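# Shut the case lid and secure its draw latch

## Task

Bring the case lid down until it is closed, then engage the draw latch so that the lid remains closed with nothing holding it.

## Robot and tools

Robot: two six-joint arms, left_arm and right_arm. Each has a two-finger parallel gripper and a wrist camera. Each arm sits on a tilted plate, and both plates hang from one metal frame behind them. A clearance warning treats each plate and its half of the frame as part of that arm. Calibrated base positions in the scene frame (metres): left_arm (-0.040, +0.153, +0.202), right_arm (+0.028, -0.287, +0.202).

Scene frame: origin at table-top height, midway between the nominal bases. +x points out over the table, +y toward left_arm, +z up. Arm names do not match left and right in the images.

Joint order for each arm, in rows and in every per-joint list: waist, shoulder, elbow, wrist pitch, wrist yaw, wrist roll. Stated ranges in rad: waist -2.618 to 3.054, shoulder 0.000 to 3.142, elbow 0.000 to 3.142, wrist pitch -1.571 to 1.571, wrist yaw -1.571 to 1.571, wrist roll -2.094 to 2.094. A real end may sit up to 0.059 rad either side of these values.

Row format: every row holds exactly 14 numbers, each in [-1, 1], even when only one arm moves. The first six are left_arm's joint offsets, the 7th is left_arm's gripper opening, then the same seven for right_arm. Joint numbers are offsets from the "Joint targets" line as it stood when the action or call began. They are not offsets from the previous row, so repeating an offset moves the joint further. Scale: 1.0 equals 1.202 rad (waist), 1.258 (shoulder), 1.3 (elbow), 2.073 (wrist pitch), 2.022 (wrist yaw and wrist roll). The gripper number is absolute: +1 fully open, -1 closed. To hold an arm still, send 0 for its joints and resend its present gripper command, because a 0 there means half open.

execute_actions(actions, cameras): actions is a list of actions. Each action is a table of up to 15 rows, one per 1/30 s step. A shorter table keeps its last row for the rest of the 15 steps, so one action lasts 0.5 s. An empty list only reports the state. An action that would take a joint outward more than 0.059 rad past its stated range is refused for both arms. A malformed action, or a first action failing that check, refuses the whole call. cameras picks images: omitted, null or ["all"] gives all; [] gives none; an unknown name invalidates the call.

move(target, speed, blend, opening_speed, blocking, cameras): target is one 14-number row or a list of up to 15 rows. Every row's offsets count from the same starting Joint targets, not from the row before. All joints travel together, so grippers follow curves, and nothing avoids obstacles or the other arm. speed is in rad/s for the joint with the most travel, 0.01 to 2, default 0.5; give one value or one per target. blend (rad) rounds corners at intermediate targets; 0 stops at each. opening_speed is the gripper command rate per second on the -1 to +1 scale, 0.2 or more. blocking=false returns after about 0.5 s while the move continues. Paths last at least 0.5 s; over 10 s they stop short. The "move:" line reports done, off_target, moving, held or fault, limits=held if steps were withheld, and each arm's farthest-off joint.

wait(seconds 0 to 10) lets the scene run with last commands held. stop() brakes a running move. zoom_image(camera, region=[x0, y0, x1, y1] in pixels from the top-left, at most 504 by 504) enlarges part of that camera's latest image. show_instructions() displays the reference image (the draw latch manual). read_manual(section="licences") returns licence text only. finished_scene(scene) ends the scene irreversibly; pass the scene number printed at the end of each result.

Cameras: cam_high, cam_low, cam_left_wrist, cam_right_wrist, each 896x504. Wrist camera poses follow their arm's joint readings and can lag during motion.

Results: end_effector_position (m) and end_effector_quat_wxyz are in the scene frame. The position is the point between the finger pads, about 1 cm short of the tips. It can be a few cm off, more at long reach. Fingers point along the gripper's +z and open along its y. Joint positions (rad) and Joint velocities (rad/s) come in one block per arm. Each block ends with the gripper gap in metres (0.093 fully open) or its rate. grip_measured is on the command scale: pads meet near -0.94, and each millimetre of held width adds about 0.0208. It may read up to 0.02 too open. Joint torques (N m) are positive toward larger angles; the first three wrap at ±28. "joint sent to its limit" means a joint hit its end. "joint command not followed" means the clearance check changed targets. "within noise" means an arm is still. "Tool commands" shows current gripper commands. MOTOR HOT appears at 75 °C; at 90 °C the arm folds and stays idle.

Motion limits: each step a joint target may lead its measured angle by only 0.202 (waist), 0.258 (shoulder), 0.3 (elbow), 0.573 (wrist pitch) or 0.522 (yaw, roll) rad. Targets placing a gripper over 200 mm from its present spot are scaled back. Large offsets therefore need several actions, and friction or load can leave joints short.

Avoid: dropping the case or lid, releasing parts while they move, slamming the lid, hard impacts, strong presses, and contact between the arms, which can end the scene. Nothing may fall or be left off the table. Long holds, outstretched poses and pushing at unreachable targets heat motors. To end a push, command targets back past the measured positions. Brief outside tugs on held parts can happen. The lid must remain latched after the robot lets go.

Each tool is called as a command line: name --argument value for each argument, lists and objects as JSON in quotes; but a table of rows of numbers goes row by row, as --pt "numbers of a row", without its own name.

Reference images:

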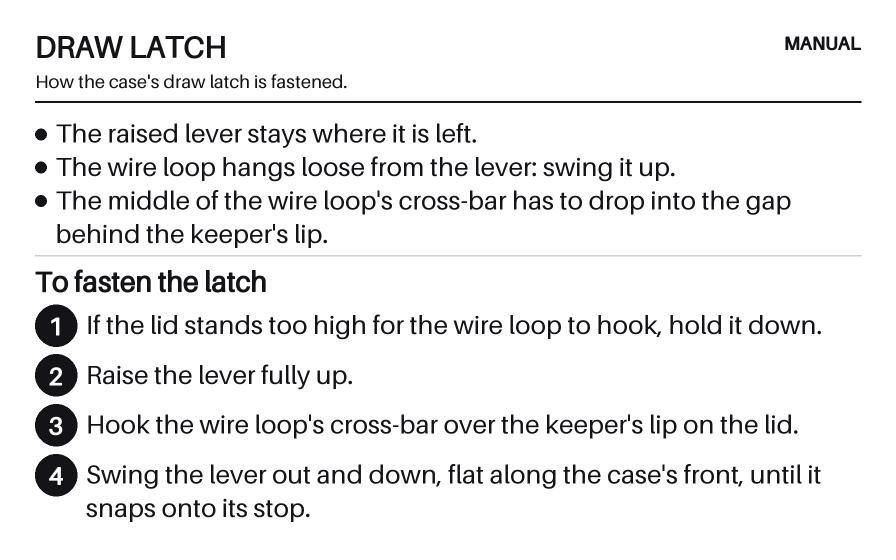

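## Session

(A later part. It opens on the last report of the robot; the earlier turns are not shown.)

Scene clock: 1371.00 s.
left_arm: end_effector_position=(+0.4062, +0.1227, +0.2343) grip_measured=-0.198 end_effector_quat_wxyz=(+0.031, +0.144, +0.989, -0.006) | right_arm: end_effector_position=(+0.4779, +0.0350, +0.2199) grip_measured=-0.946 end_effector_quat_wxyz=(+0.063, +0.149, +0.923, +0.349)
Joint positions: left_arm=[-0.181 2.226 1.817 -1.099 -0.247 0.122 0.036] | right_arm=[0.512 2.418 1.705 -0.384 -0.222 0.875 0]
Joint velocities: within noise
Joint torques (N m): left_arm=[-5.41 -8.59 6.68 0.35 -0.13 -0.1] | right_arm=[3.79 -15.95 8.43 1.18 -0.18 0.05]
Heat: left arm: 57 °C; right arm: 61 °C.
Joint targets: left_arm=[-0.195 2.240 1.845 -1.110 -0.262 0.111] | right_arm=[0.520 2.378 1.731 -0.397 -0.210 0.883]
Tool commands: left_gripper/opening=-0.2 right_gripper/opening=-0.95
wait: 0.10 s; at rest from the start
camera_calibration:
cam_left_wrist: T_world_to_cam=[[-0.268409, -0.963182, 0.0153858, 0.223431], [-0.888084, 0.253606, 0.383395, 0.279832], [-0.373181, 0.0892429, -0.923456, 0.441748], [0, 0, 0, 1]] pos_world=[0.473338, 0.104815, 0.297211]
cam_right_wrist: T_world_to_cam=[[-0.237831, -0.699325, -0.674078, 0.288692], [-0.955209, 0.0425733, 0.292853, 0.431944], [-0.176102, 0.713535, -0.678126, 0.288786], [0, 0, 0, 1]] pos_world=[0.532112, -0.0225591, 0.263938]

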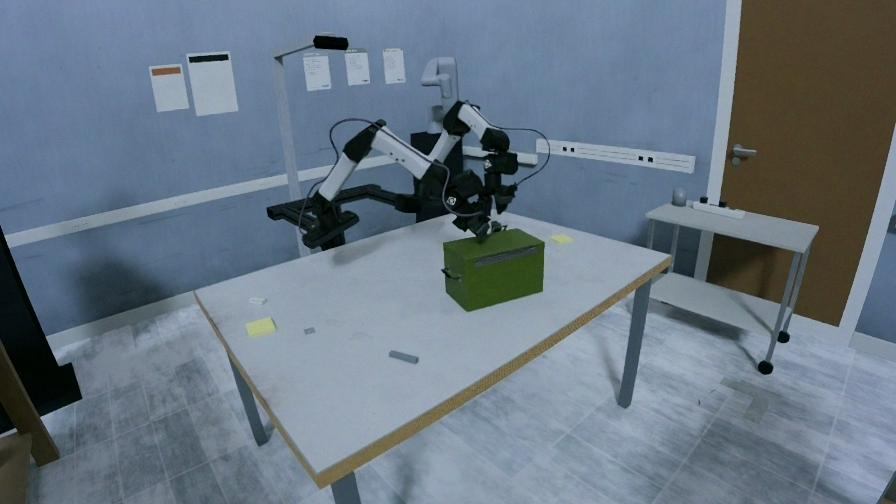

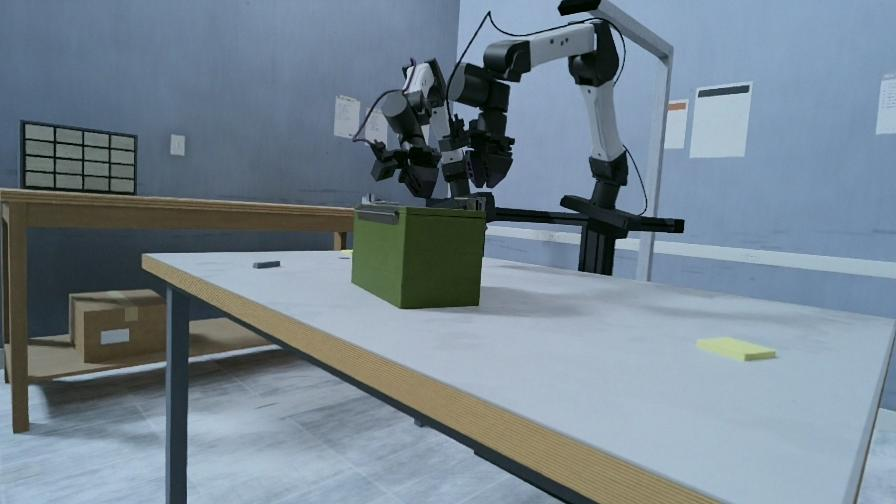

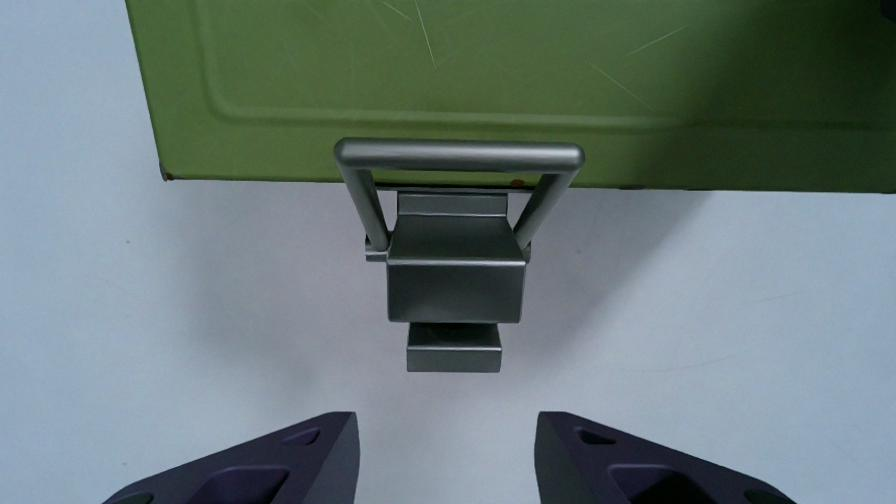

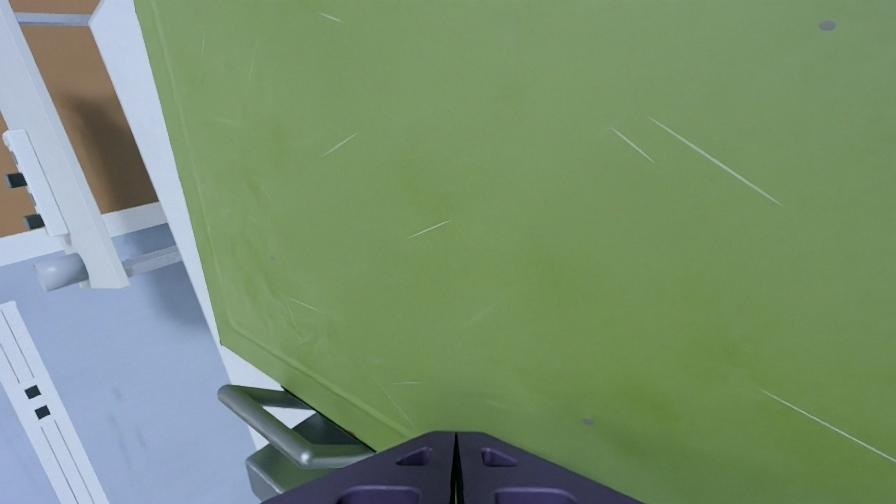

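move --pt "0 0 0 0 0 0 -0.2 0 -0.380 -0.639 0.288 0.104 -0.288 -0.95" --pt "0 0 0 0 0 0 -0.2 0.0666 -0.340 -0.908 0.577 -0.0445 -0.486 -0.95" --pt "0 0 0 0 0 0 -0.2 0.088 -0.082 -0.938 0.772 -0.140 -0.647 -0.95" --blend 0.1 --speed 0.7

move --target '[0.0208,0.0207,-0.0969,0.0651,0,0,-0.2,0,0,0,0,0,0,-0.95]' --speed 0.15

Scene clock: 1397.53 s.
left_arm: end_effector_position=(+0.4062, +0.1227, +0.2343) grip_measured=-0.198 end_effector_quat_wxyz=(+0.031, +0.144, +0.989, -0.006) | right_arm: end_effector_position=(+0.2900, +0.0202, +0.2090) grip_measured=-0.946 end_effector_quat_wxyz=(+0.484, -0.467, +0.646, +0.360)
Joint positions: left_arm=[-0.181 2.226 1.817 -1.099 -0.247 0.122 0.036] | right_arm=[0.619 2.267 0.514 1.186 -0.481 -0.416 0]
Joint velocities: within noise
Joint torques (N m): left_arm=[-5.42 -8.57 6.68 0.37 -0.12 -0.1] | right_arm=[2.41 -6.82 2.4 2.11 -0.47 -0.1]
Heat: left arm: 56 °C; right arm: 63 °C.
Joint targets: left_arm=[-0.195 2.240 1.845 -1.110 -0.262 0.110] | right_arm=[0.626 2.275 0.511 1.204 -0.493 -0.425]
move: done
camera_calibration:
cam_left_wrist: T_world_to_cam=[[-0.268042, -0.963284, 0.01541, 0.223289], [-0.888177, 0.253277, 0.383396, 0.27991], [-0.373223, 0.0890797, -0.923455, 0.441784], [0, 0, 0, 1]] pos_world=[0.473345, 0.104842, 0.297211]
cam_right_wrist: T_world_to_cam=[[0.955703, -0.292983, -0.0281519, -0.263073], [-0.207245, -0.601929, -0.771188, 0.274736], [0.208999, 0.742861, -0.635985, 0.137755], [0, 0, 0, 1]] pos_world=[0.279567, -0.0140375, 0.292077]

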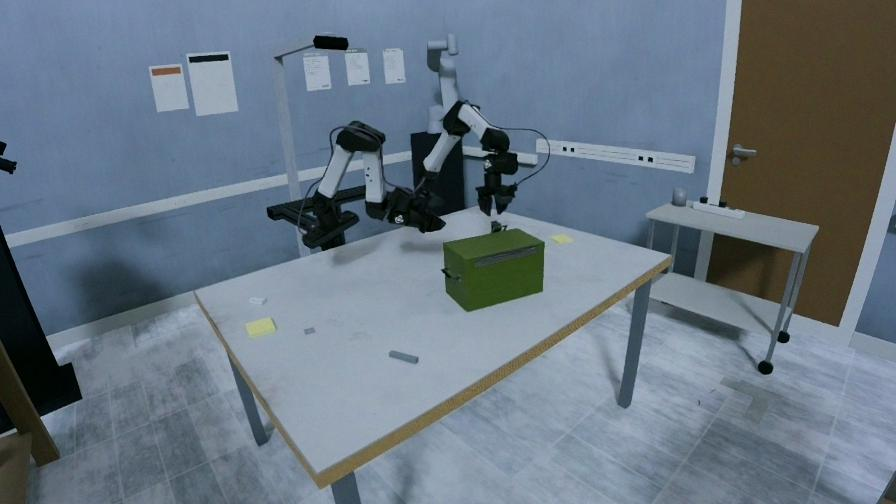

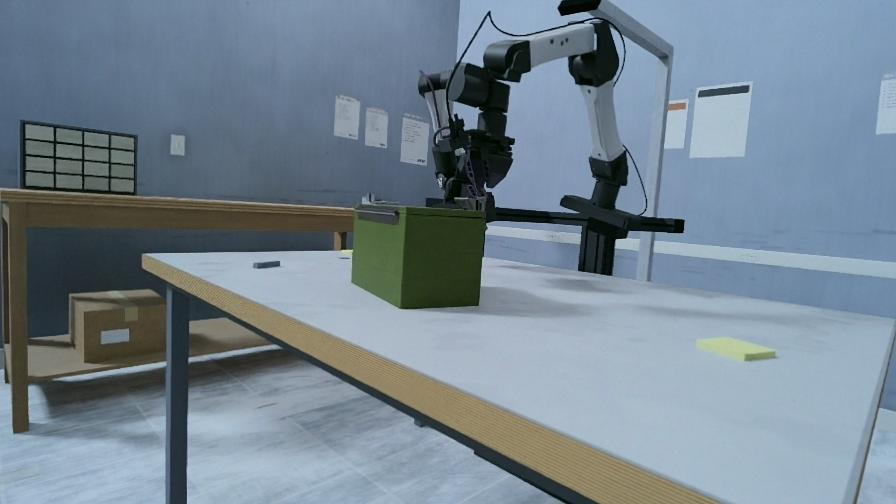

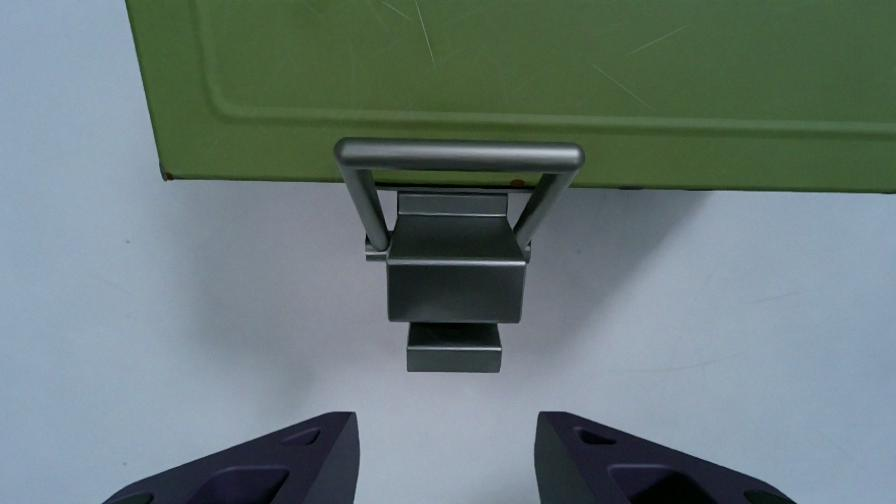

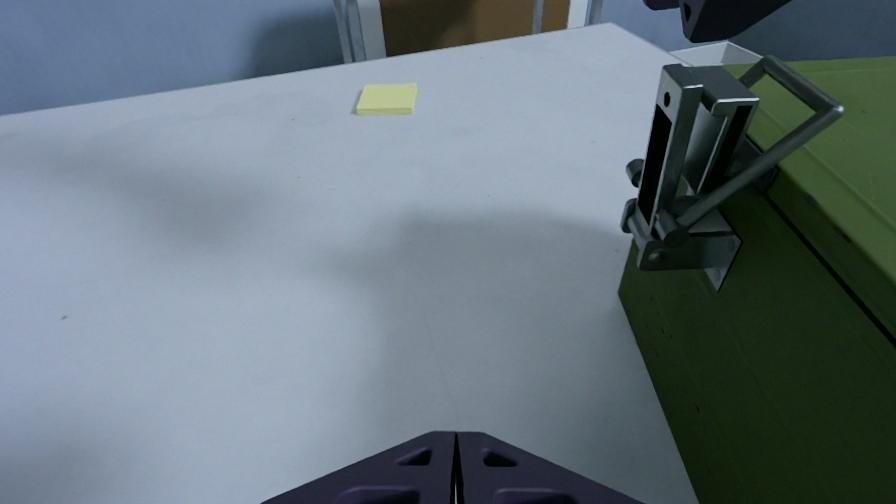

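Scene clock: 1399.03 s.
left_arm: end_effector_position=(+0.3997, +0.1158, +0.2012) grip_measured=-0.198 end_effector_quat_wxyz=(+0.024, +0.146, +0.989, -0.004) | right_arm: end_effector_position=(+0.2900, +0.0203, +0.2092) grip_measured=-0.946 end_effector_quat_wxyz=(+0.485, -0.467, +0.646, +0.360)
Joint positions: left_arm=[-0.181 2.252 1.723 -0.994 -0.252 0.122 0.036] | right_arm=[0.619 2.267 0.514 1.187 -0.482 -0.416 0]
Joint velocities: within noise
Joint torques (N m): left_arm=[-2.86 -8.59 3.95 0.63 -0.07 -0.1] | right_arm=[2.4 -6.72 2.39 2.07 -0.48 -0.09]
Heat: left arm: 56 °C; right arm: 62 °C.
Joint targets: left_arm=[-0.170 2.266 1.719 -0.975 -0.262 0.111] | right_arm=[0.626 2.275 0.511 1.204 -0.493 -0.425]
move: done
camera_calibration:
cam_left_wrist: T_world_to_cam=[[-0.271425, -0.962387, 0.0118421, 0.217468], [-0.881753, 0.253577, 0.397757, 0.28309], [-0.385799, 0.0975192, -0.917415, 0.412259], [0, 0, 0, 1]] pos_world=[0.46769, 0.0972994, 0.263036]
cam_right_wrist: T_world_to_cam=[[0.955941, -0.292298, -0.0271819, -0.263308], [-0.2059, -0.601611, -0.771797, 0.274656], [0.209242, 0.743389, -0.635288, 0.137611], [0, 0, 0, 1]] pos_world=[0.279465, -0.014027, 0.292244]

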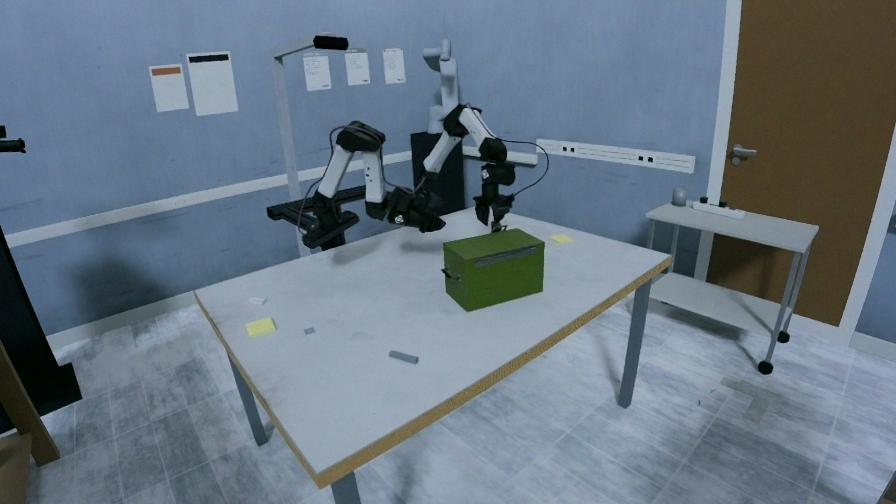

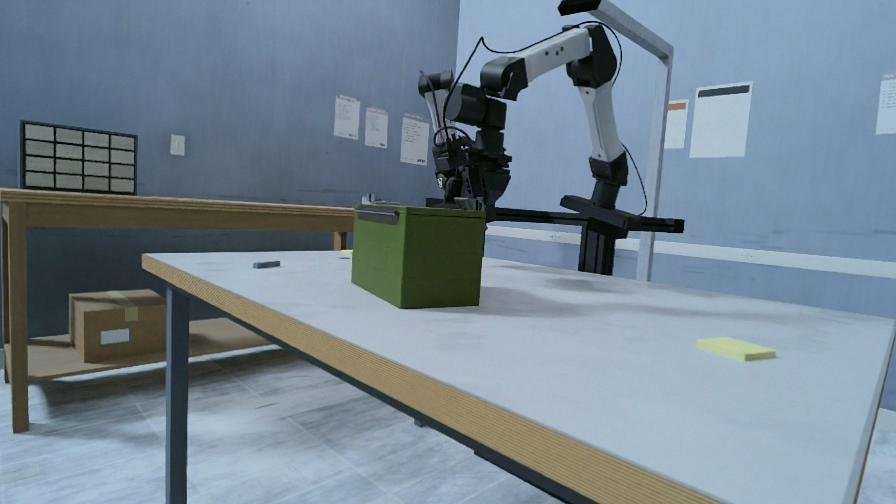

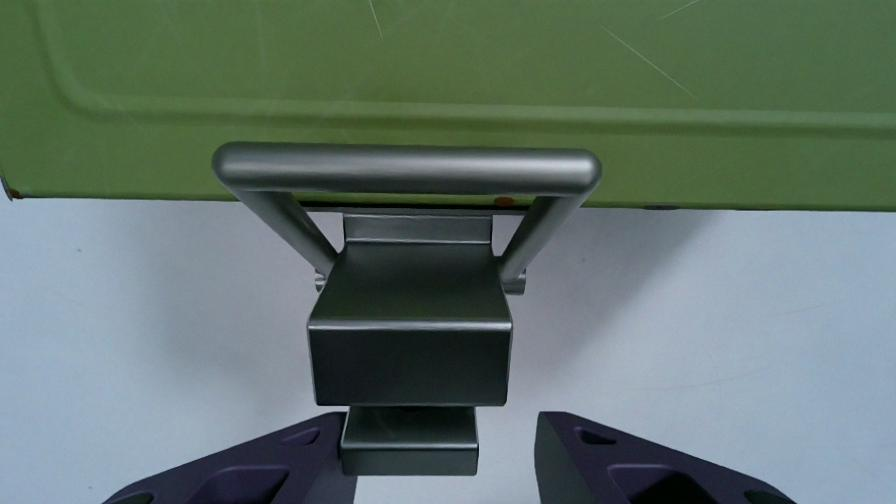

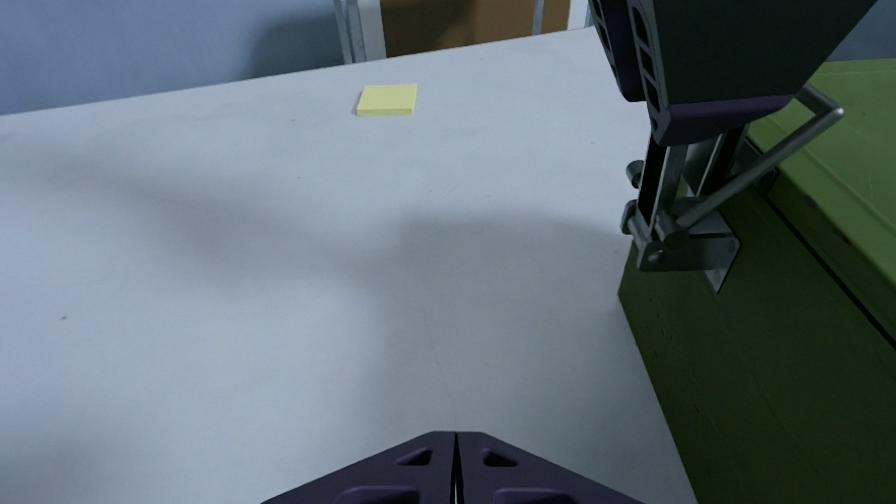

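move --target '[0.0083,0.0135,0.0669,-0.0367,0,0,-0.2,0,0,0,0,0,0,-0.95]' --speed 0.15 --cameras '["cam_left_wrist","cam_right_wrist"]'

Scene clock: 1424.53 s.
left_arm: end_effector_position=(+0.4057, +0.1208, +0.2079) grip_measured=-0.198 end_effector_quat_wxyz=(+0.022, +0.142, +0.990, -0.003) | right_arm: end_effector_position=(+0.2900, +0.0203, +0.2092) grip_measured=-0.946 end_effector_quat_wxyz=(+0.485, -0.467, +0.646, +0.360)
Joint positions: left_arm=[-0.171 2.267 1.78 -1.039 -0.252 0.122 0.036] | right_arm=[0.619 2.267 0.514 1.187 -0.482 -0.417 0]
Joint velocities: within noise
Joint torques (N m): left_arm=[-2.85 -8.51 6.42 0.33 -0.07 -0.09] | right_arm=[2.37 -6.87 2.5 2.1 -0.47 -0.14]
Heat: left arm: 53 °C; right arm: 53 °C.
Joint targets: left_arm=[-0.160 2.283 1.806 -1.051 -0.262 0.111] | right_arm=[0.626 2.275 0.511 1.204 -0.493 -0.425]
move: done
camera_calibration:
cam_left_wrist: T_world_to_cam=[[-0.263313, -0.964633, 0.0122341, 0.220673], [-0.882199, 0.245904, 0.401567, 0.284743], [-0.390373, 0.0949448, -0.915748, 0.421989], [0, 0, 0, 1]] pos_world=[0.474039, 0.102784, 0.269392]
cam_right_wrist: T_world_to_cam=[[0.955981, -0.292202, -0.0268148, -0.263398], [-0.205568, -0.601717, -0.771802, 0.274563], [0.209387, 0.74334, -0.635297, 0.137572], [0, 0, 0, 1]] pos_world=[0.279439, -0.0140189, 0.292245]
Images, in order (width x height): cam_left_wrist 896x504, cam_right_wrist 896x504.

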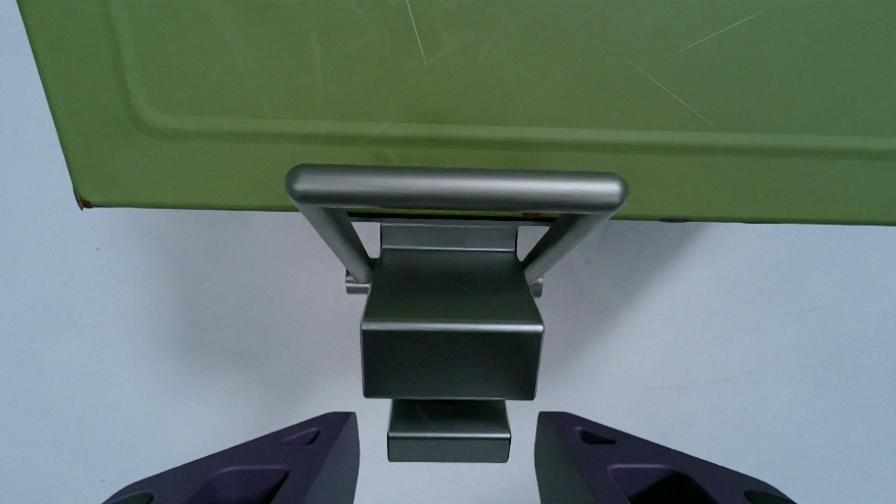

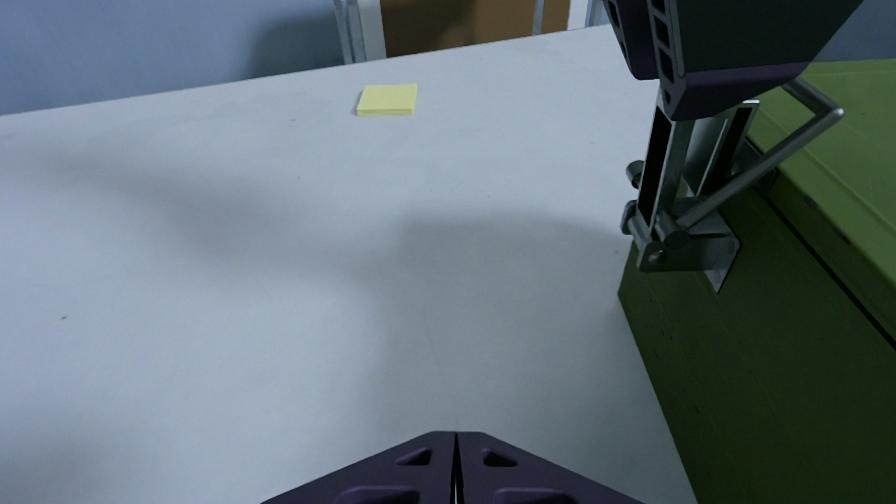

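move --target '[0,0,0,0,0,0,-0.6,0,0,0,0,0,0,-0.95]' --speed 0.15 --opening_speed 0.4 --cameras '["cam_left_wrist","cam_right_wrist"]'

zoom_image --camera "cam_right_wrist" --region '[560, 20, 896, 320]'

Scene clock: 1430.63 s.
left_arm: end_effector_position=(+0.4054, +0.1208, +0.2079) grip_measured=-0.587 end_effector_quat_wxyz=(+0.021, +0.142, +0.990, -0.003) | right_arm: end_effector_position=(+0.2900, +0.0203, +0.2092) grip_measured=-0.946 end_effector_quat_wxyz=(+0.485, -0.467, +0.646, +0.360)
Joint positions: left_arm=[-0.171 2.267 1.78 -1.04 -0.252 0.122 0.017] | right_arm=[0.619 2.267 0.514 1.187 -0.482 -0.417 0]
Joint velocities: within noise
Joint torques (N m): left_arm=[-2.84 -8.51 6.41 0.32 -0.08 -0.09] | right_arm=[2.36 -6.98 2.55 2.09 -0.5 -0.13]
Heat: left arm: 55 °C; right arm: 52 °C.
Joint targets: left_arm=[-0.160 2.283 1.806 -1.051 -0.262 0.111] | right_arm=[0.626 2.275 0.511 1.204 -0.493 -0.425]
move: done
camera_calibration:
cam_left_wrist: T_world_to_cam=[[-0.263581, -0.964558, 0.0123365, 0.220723], [-0.881689, 0.246084, 0.402575, 0.284062], [-0.391343, 0.095234, -0.915304, 0.422135], [0, 0, 0, 1]] pos_world=[0.473833, 0.102796, 0.269303]
cam_right_wrist: T_world_to_cam=[[0.955981, -0.292202, -0.0268148, -0.263398], [-0.205568, -0.601717, -0.771802, 0.274563], [0.209387, 0.74334, -0.635297, 0.137572], [0, 0, 0, 1]] pos_world=[0.279439, -0.0140189, 0.292245]
Images, in order (width x height): cam_left_wrist 896x504, cam_right_wrist 896x504.

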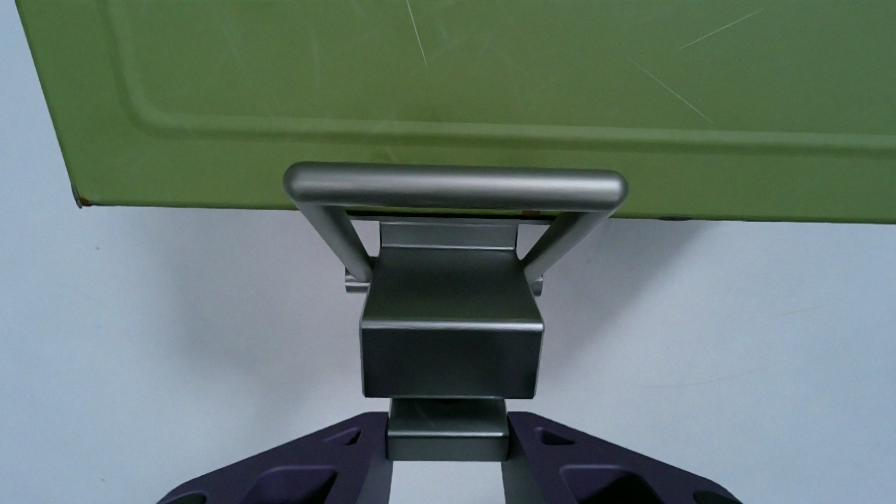

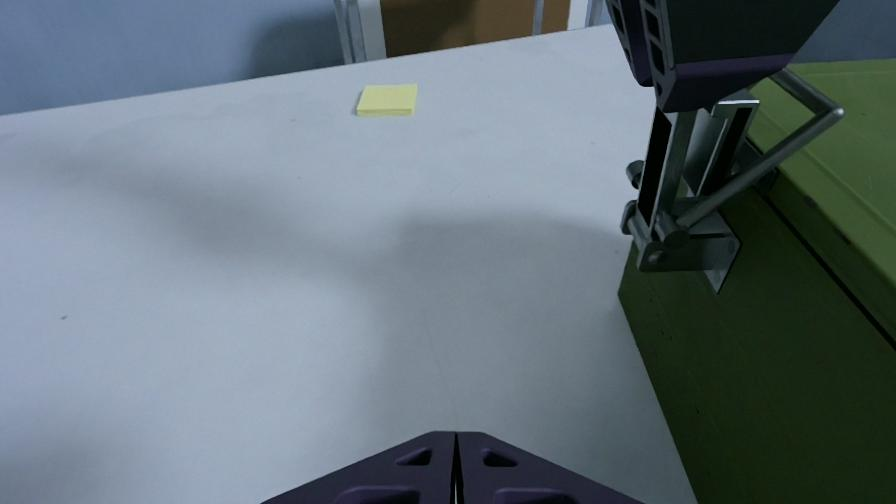

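Scaled by 1.500 from the camera's 896x504 image, which has a finer 1280x720 frame.

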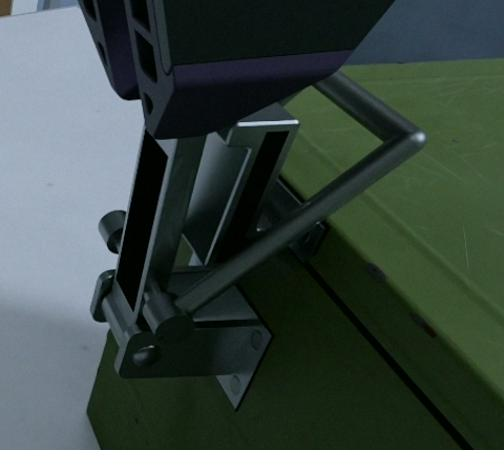

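zoom_image --camera "cam_right_wrist" --region '[620, 60, 860, 290]'

zoom_image --camera "cam_left_wrist" --region '[260, 150, 650, 504]'

Scaled by 2.100 from the camera's 896x504 image, which has a finer 1280x720 frame.

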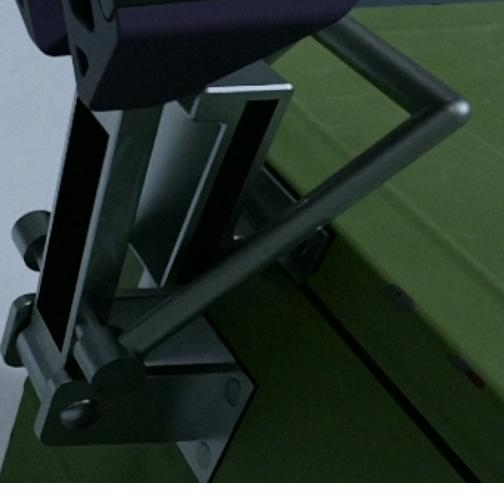

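Scaled by 1.292 from the camera's 896x504 image, which has a finer 1280x720 frame.

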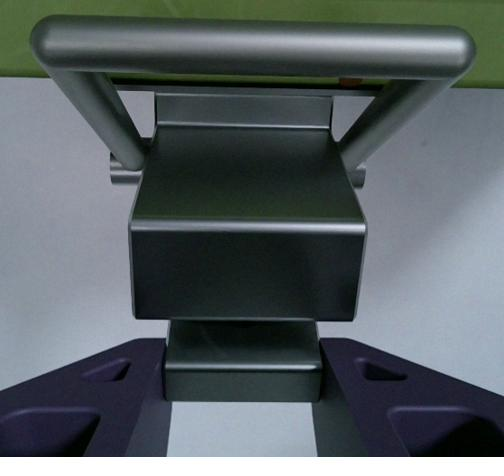

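move --target '[0.0083,-0.1518,-0.2315,0.1153,0.0168,0.0232,-0.62,0,0,0,0,0,0,-0.95]' --speed 0.2 --cameras '["cam_left_wrist","cam_right_wrist"]'

zoom_image --camera "cam_right_wrist" --region '[600, 20, 896, 290]'

Scene clock: 1501.63 s.
left_arm: end_effector_position=(+0.3945, +0.1239, +0.2052) grip_measured=-0.606 end_effector_quat_wxyz=(+0.079, +0.138, +0.987, -0.008) | right_arm: end_effector_position=(+0.2900, +0.0203, +0.2092) grip_measured=-0.946 end_effector_quat_wxyz=(+0.485, -0.467, +0.646, +0.360)
Joint positions: left_arm=[-0.164 2.121 1.521 -0.804 -0.243 0.152 0.016] | right_arm=[0.619 2.267 0.514 1.187 -0.482 -0.417 0]
Joint velocities: within noise
Joint torques (N m): left_arm=[-2.26 -11.77 3.03 0.56 0.23 0.08] | right_arm=[2.37 -6.79 2.32 2.08 -0.48 -0.11]
Heat: left arm: 58 °C; right arm: 44 °C.
Joint targets: left_arm=[-0.150 2.092 1.505 -0.812 -0.229 0.157] | right_arm=[0.626 2.275 0.511 1.204 -0.493 -0.425]
move: done
camera_calibration:
cam_left_wrist: T_world_to_cam=[[-0.257869, -0.966151, 0.00744922, 0.219811], [-0.923013, 0.248619, 0.29366, 0.313104], [-0.285572, 0.0688499, -0.955881, 0.384965], [0, 0, 0, 1]] pos_world=[0.455616, 0.108022, 0.274397]
cam_right_wrist: T_world_to_cam=[[0.955981, -0.292202, -0.0268148, -0.263398], [-0.205568, -0.601717, -0.771802, 0.274563], [0.209387, 0.74334, -0.635297, 0.137572], [0, 0, 0, 1]] pos_world=[0.279439, -0.0140189, 0.292245]
Images, in order (width x height): cam_left_wrist 896x504, cam_right_wrist 896x504.

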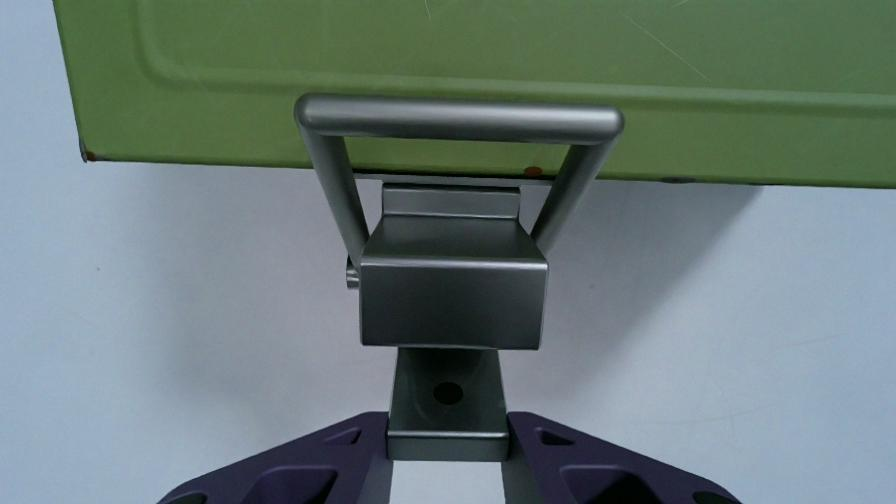

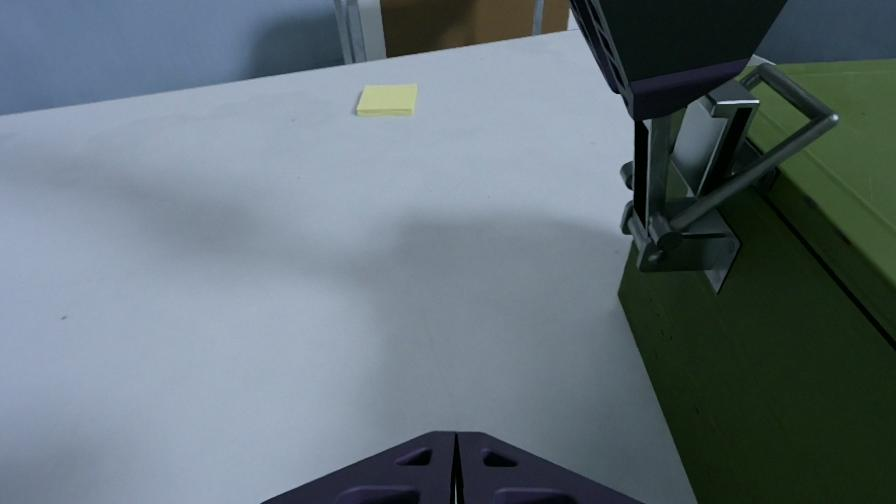

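Scaled by 1.703 from the camera's 896x504 image, which has a finer 1280x720 frame.

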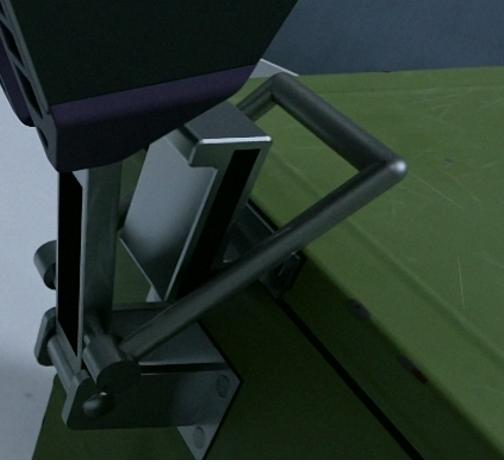

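wait --seconds 0.1

zoom_image --camera "cam_low" --region '[400, 150, 520, 230]'

zoom_image --camera "cam_high" --region '[440, 190, 540, 260]'

zoom_image --camera "cam_right_wrist" --region '[660, 60, 800, 200]'

zoom_image --camera "cam_left_wrist" --region '[320, 150, 600, 380]'

Scene clock: 1554.77 s.
left_arm: end_effector_position=(+0.3945, +0.1239, +0.2052) grip_measured=-0.606 end_effector_quat_wxyz=(+0.079, +0.138, +0.987, -0.008) | right_arm: end_effector_position=(+0.2900, +0.0203, +0.2092) grip_measured=-0.946 end_effector_quat_wxyz=(+0.485, -0.467, +0.646, +0.360)
Joint positions: left_arm=[-0.164 2.121 1.52 -0.804 -0.243 0.152 0.016] | right_arm=[0.619 2.267 0.514 1.187 -0.482 -0.417 0]
Joint velocities: within noise
Joint torques (N m): left_arm=[-2.26 -11.71 3 0.57 0.23 0.08] | right_arm=[2.4 -6.89 2.4 2.14 -0.46 -0.12]
Heat: left arm: 69 °C; right arm: 43 °C.
Joint targets: left_arm=[-0.150 2.092 1.505 -0.812 -0.229 0.158] | right_arm=[0.626 2.275 0.511 1.204 -0.493 -0.425]
Tool commands: left_gripper/opening=-0.62 right_gripper/opening=-0.95
wait: 0.10 s; at rest from the start
camera_calibration:
cam_left_wrist: T_world_to_cam=[[-0.258141, -0.966079, 0.00735379, 0.219946], [-0.923054, 0.248878, 0.29331, 0.313143], [-0.285191, 0.0689276, -0.955989, 0.384891], [0, 0, 0, 1]] pos_world=[0.455592, 0.108022, 0.274486]
cam_right_wrist: T_world_to_cam=[[0.955981, -0.292202, -0.0268148, -0.263398], [-0.205568, -0.601717, -0.771802, 0.274563], [0.209387, 0.74334, -0.635297, 0.137572], [0, 0, 0, 1]] pos_world=[0.279439, -0.0140189, 0.292245]

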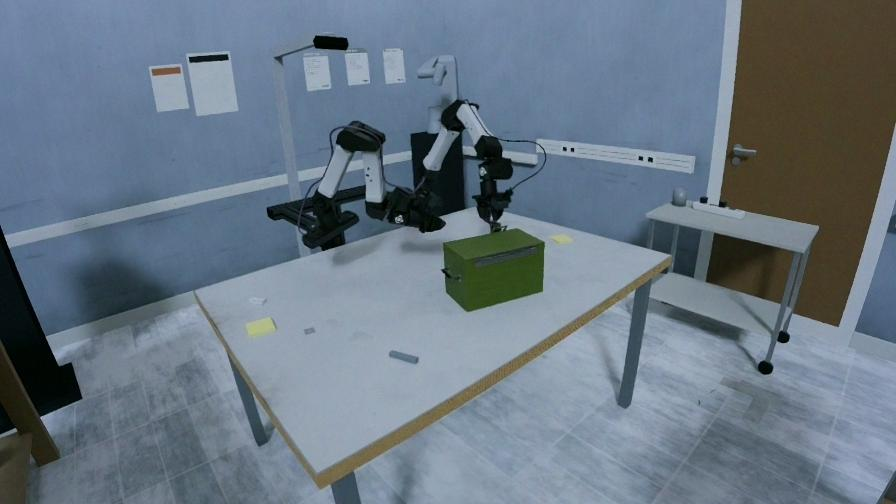

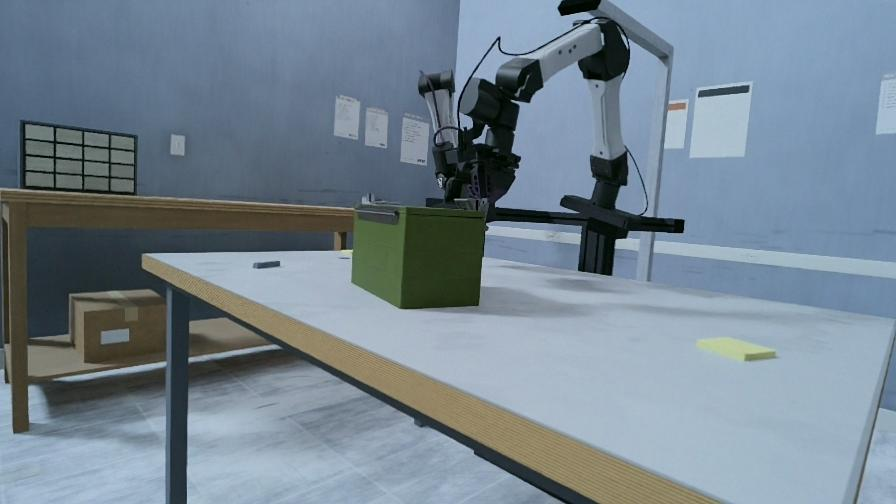

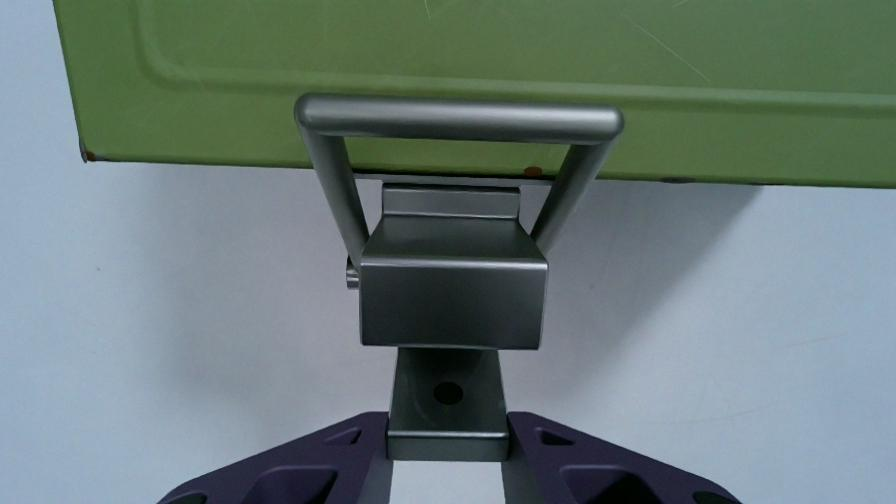

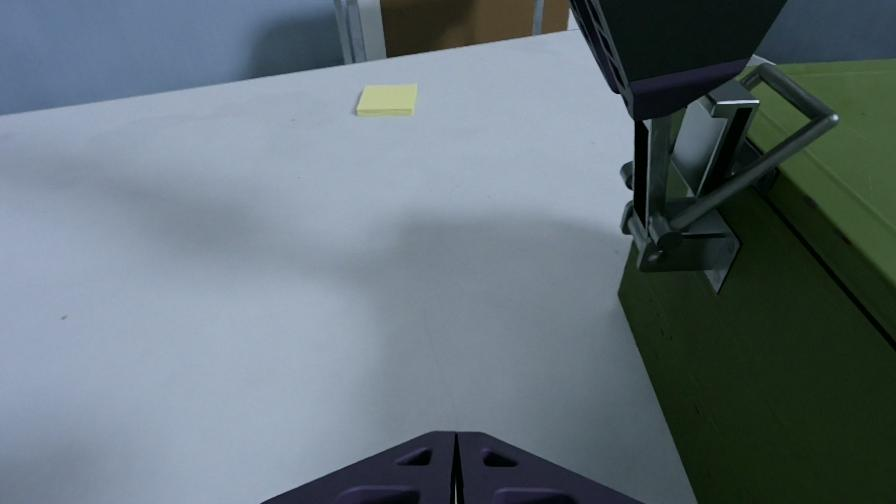

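Scaled by 4.200 from the camera's 896x504 image, which has a finer 1280x720 frame.

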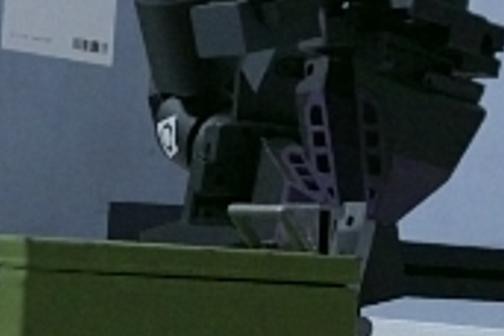

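Scaled by 5.040 from the camera's 896x504 image, which has a finer 1280x720 frame.

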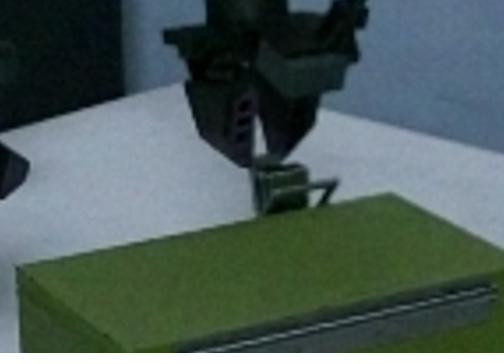

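Scaled by 3.600 from the camera's 896x504 image, which has a finer 1280x720 frame.

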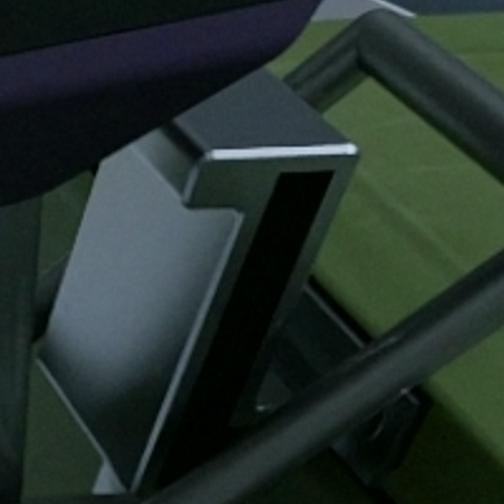

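Scaled by 1.800 from the camera's 896x504 image, which has a finer 1280x720 frame.

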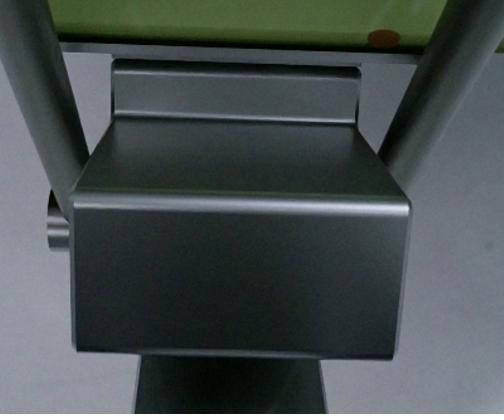

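move --target '[0.01,-0.0954,-0.1846,0.1085,0.012,0.0178,-0.62,0,0,0,0,0,0,-0.95]' --speed 0.2 --cameras '["cam_left_wrist","cam_right_wrist"]'

zoom_image --camera "cam_right_wrist" --region '[600, 20, 896, 290]'

Scene clock: 1599.13 s.
left_arm: end_effector_position=(+0.3834, +0.1272, +0.2013) grip_measured=-0.606 end_effector_quat_wxyz=(+0.140, +0.135, +0.981, -0.015) | right_arm: end_effector_position=(+0.2900, +0.0203, +0.2092) grip_measured=-0.946 end_effector_quat_wxyz=(+0.485, -0.467, +0.646, +0.360)
Joint positions: left_arm=[-0.15 1.994 1.284 -0.566 -0.221 0.191 0.016] | right_arm=[0.619 2.267 0.514 1.187 -0.482 -0.417 0]
Joint velocities: within noise
Joint torques (N m): left_arm=[-2.18 -10.21 2.76 0.66 0.28 0.05] | right_arm=[2.3 -6.6 2.4 2.1 -0.47 -0.11]
Heat: left arm: 72 °C; right arm: 42 °C.
Joint targets: left_arm=[-0.139 1.972 1.265 -0.587 -0.204 0.193] | right_arm=[0.626 2.275 0.511 1.204 -0.493 -0.425]
move: done
camera_calibration:
cam_left_wrist: T_world_to_cam=[[-0.255228, -0.966848, 0.00802041, 0.219097], [-0.951878, 0.252715, 0.173387, 0.338014], [-0.169666, 0.0366187, -0.984821, 0.343336], [0, 0, 0, 1]] pos_world=[0.435921, 0.11384, 0.27776]
cam_right_wrist: T_world_to_cam=[[0.955981, -0.292202, -0.0268148, -0.263398], [-0.205568, -0.601717, -0.771802, 0.274563], [0.209387, 0.74334, -0.635297, 0.137572], [0, 0, 0, 1]] pos_world=[0.279439, -0.0140189, 0.292245]
Images, in order (width x height): cam_left_wrist 896x504, cam_right_wrist 896x504.

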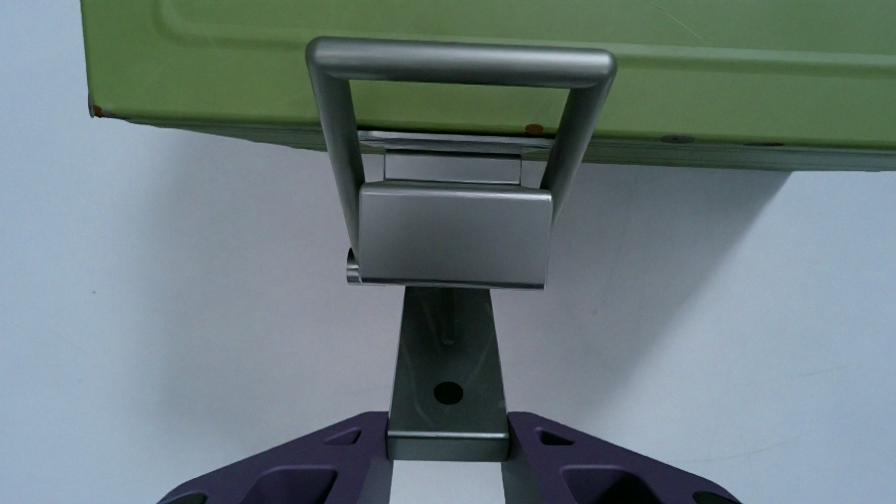

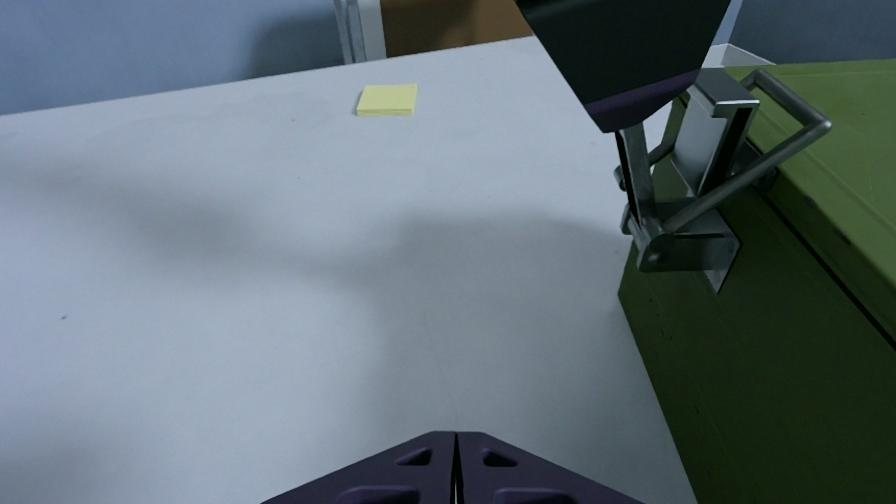

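Scaled by 1.703 from the camera's 896x504 image, which has a finer 1280x720 frame.

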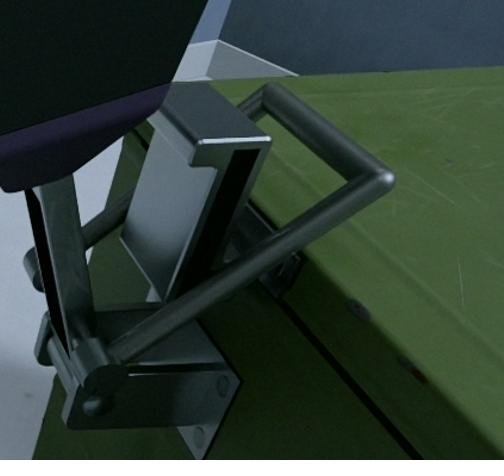

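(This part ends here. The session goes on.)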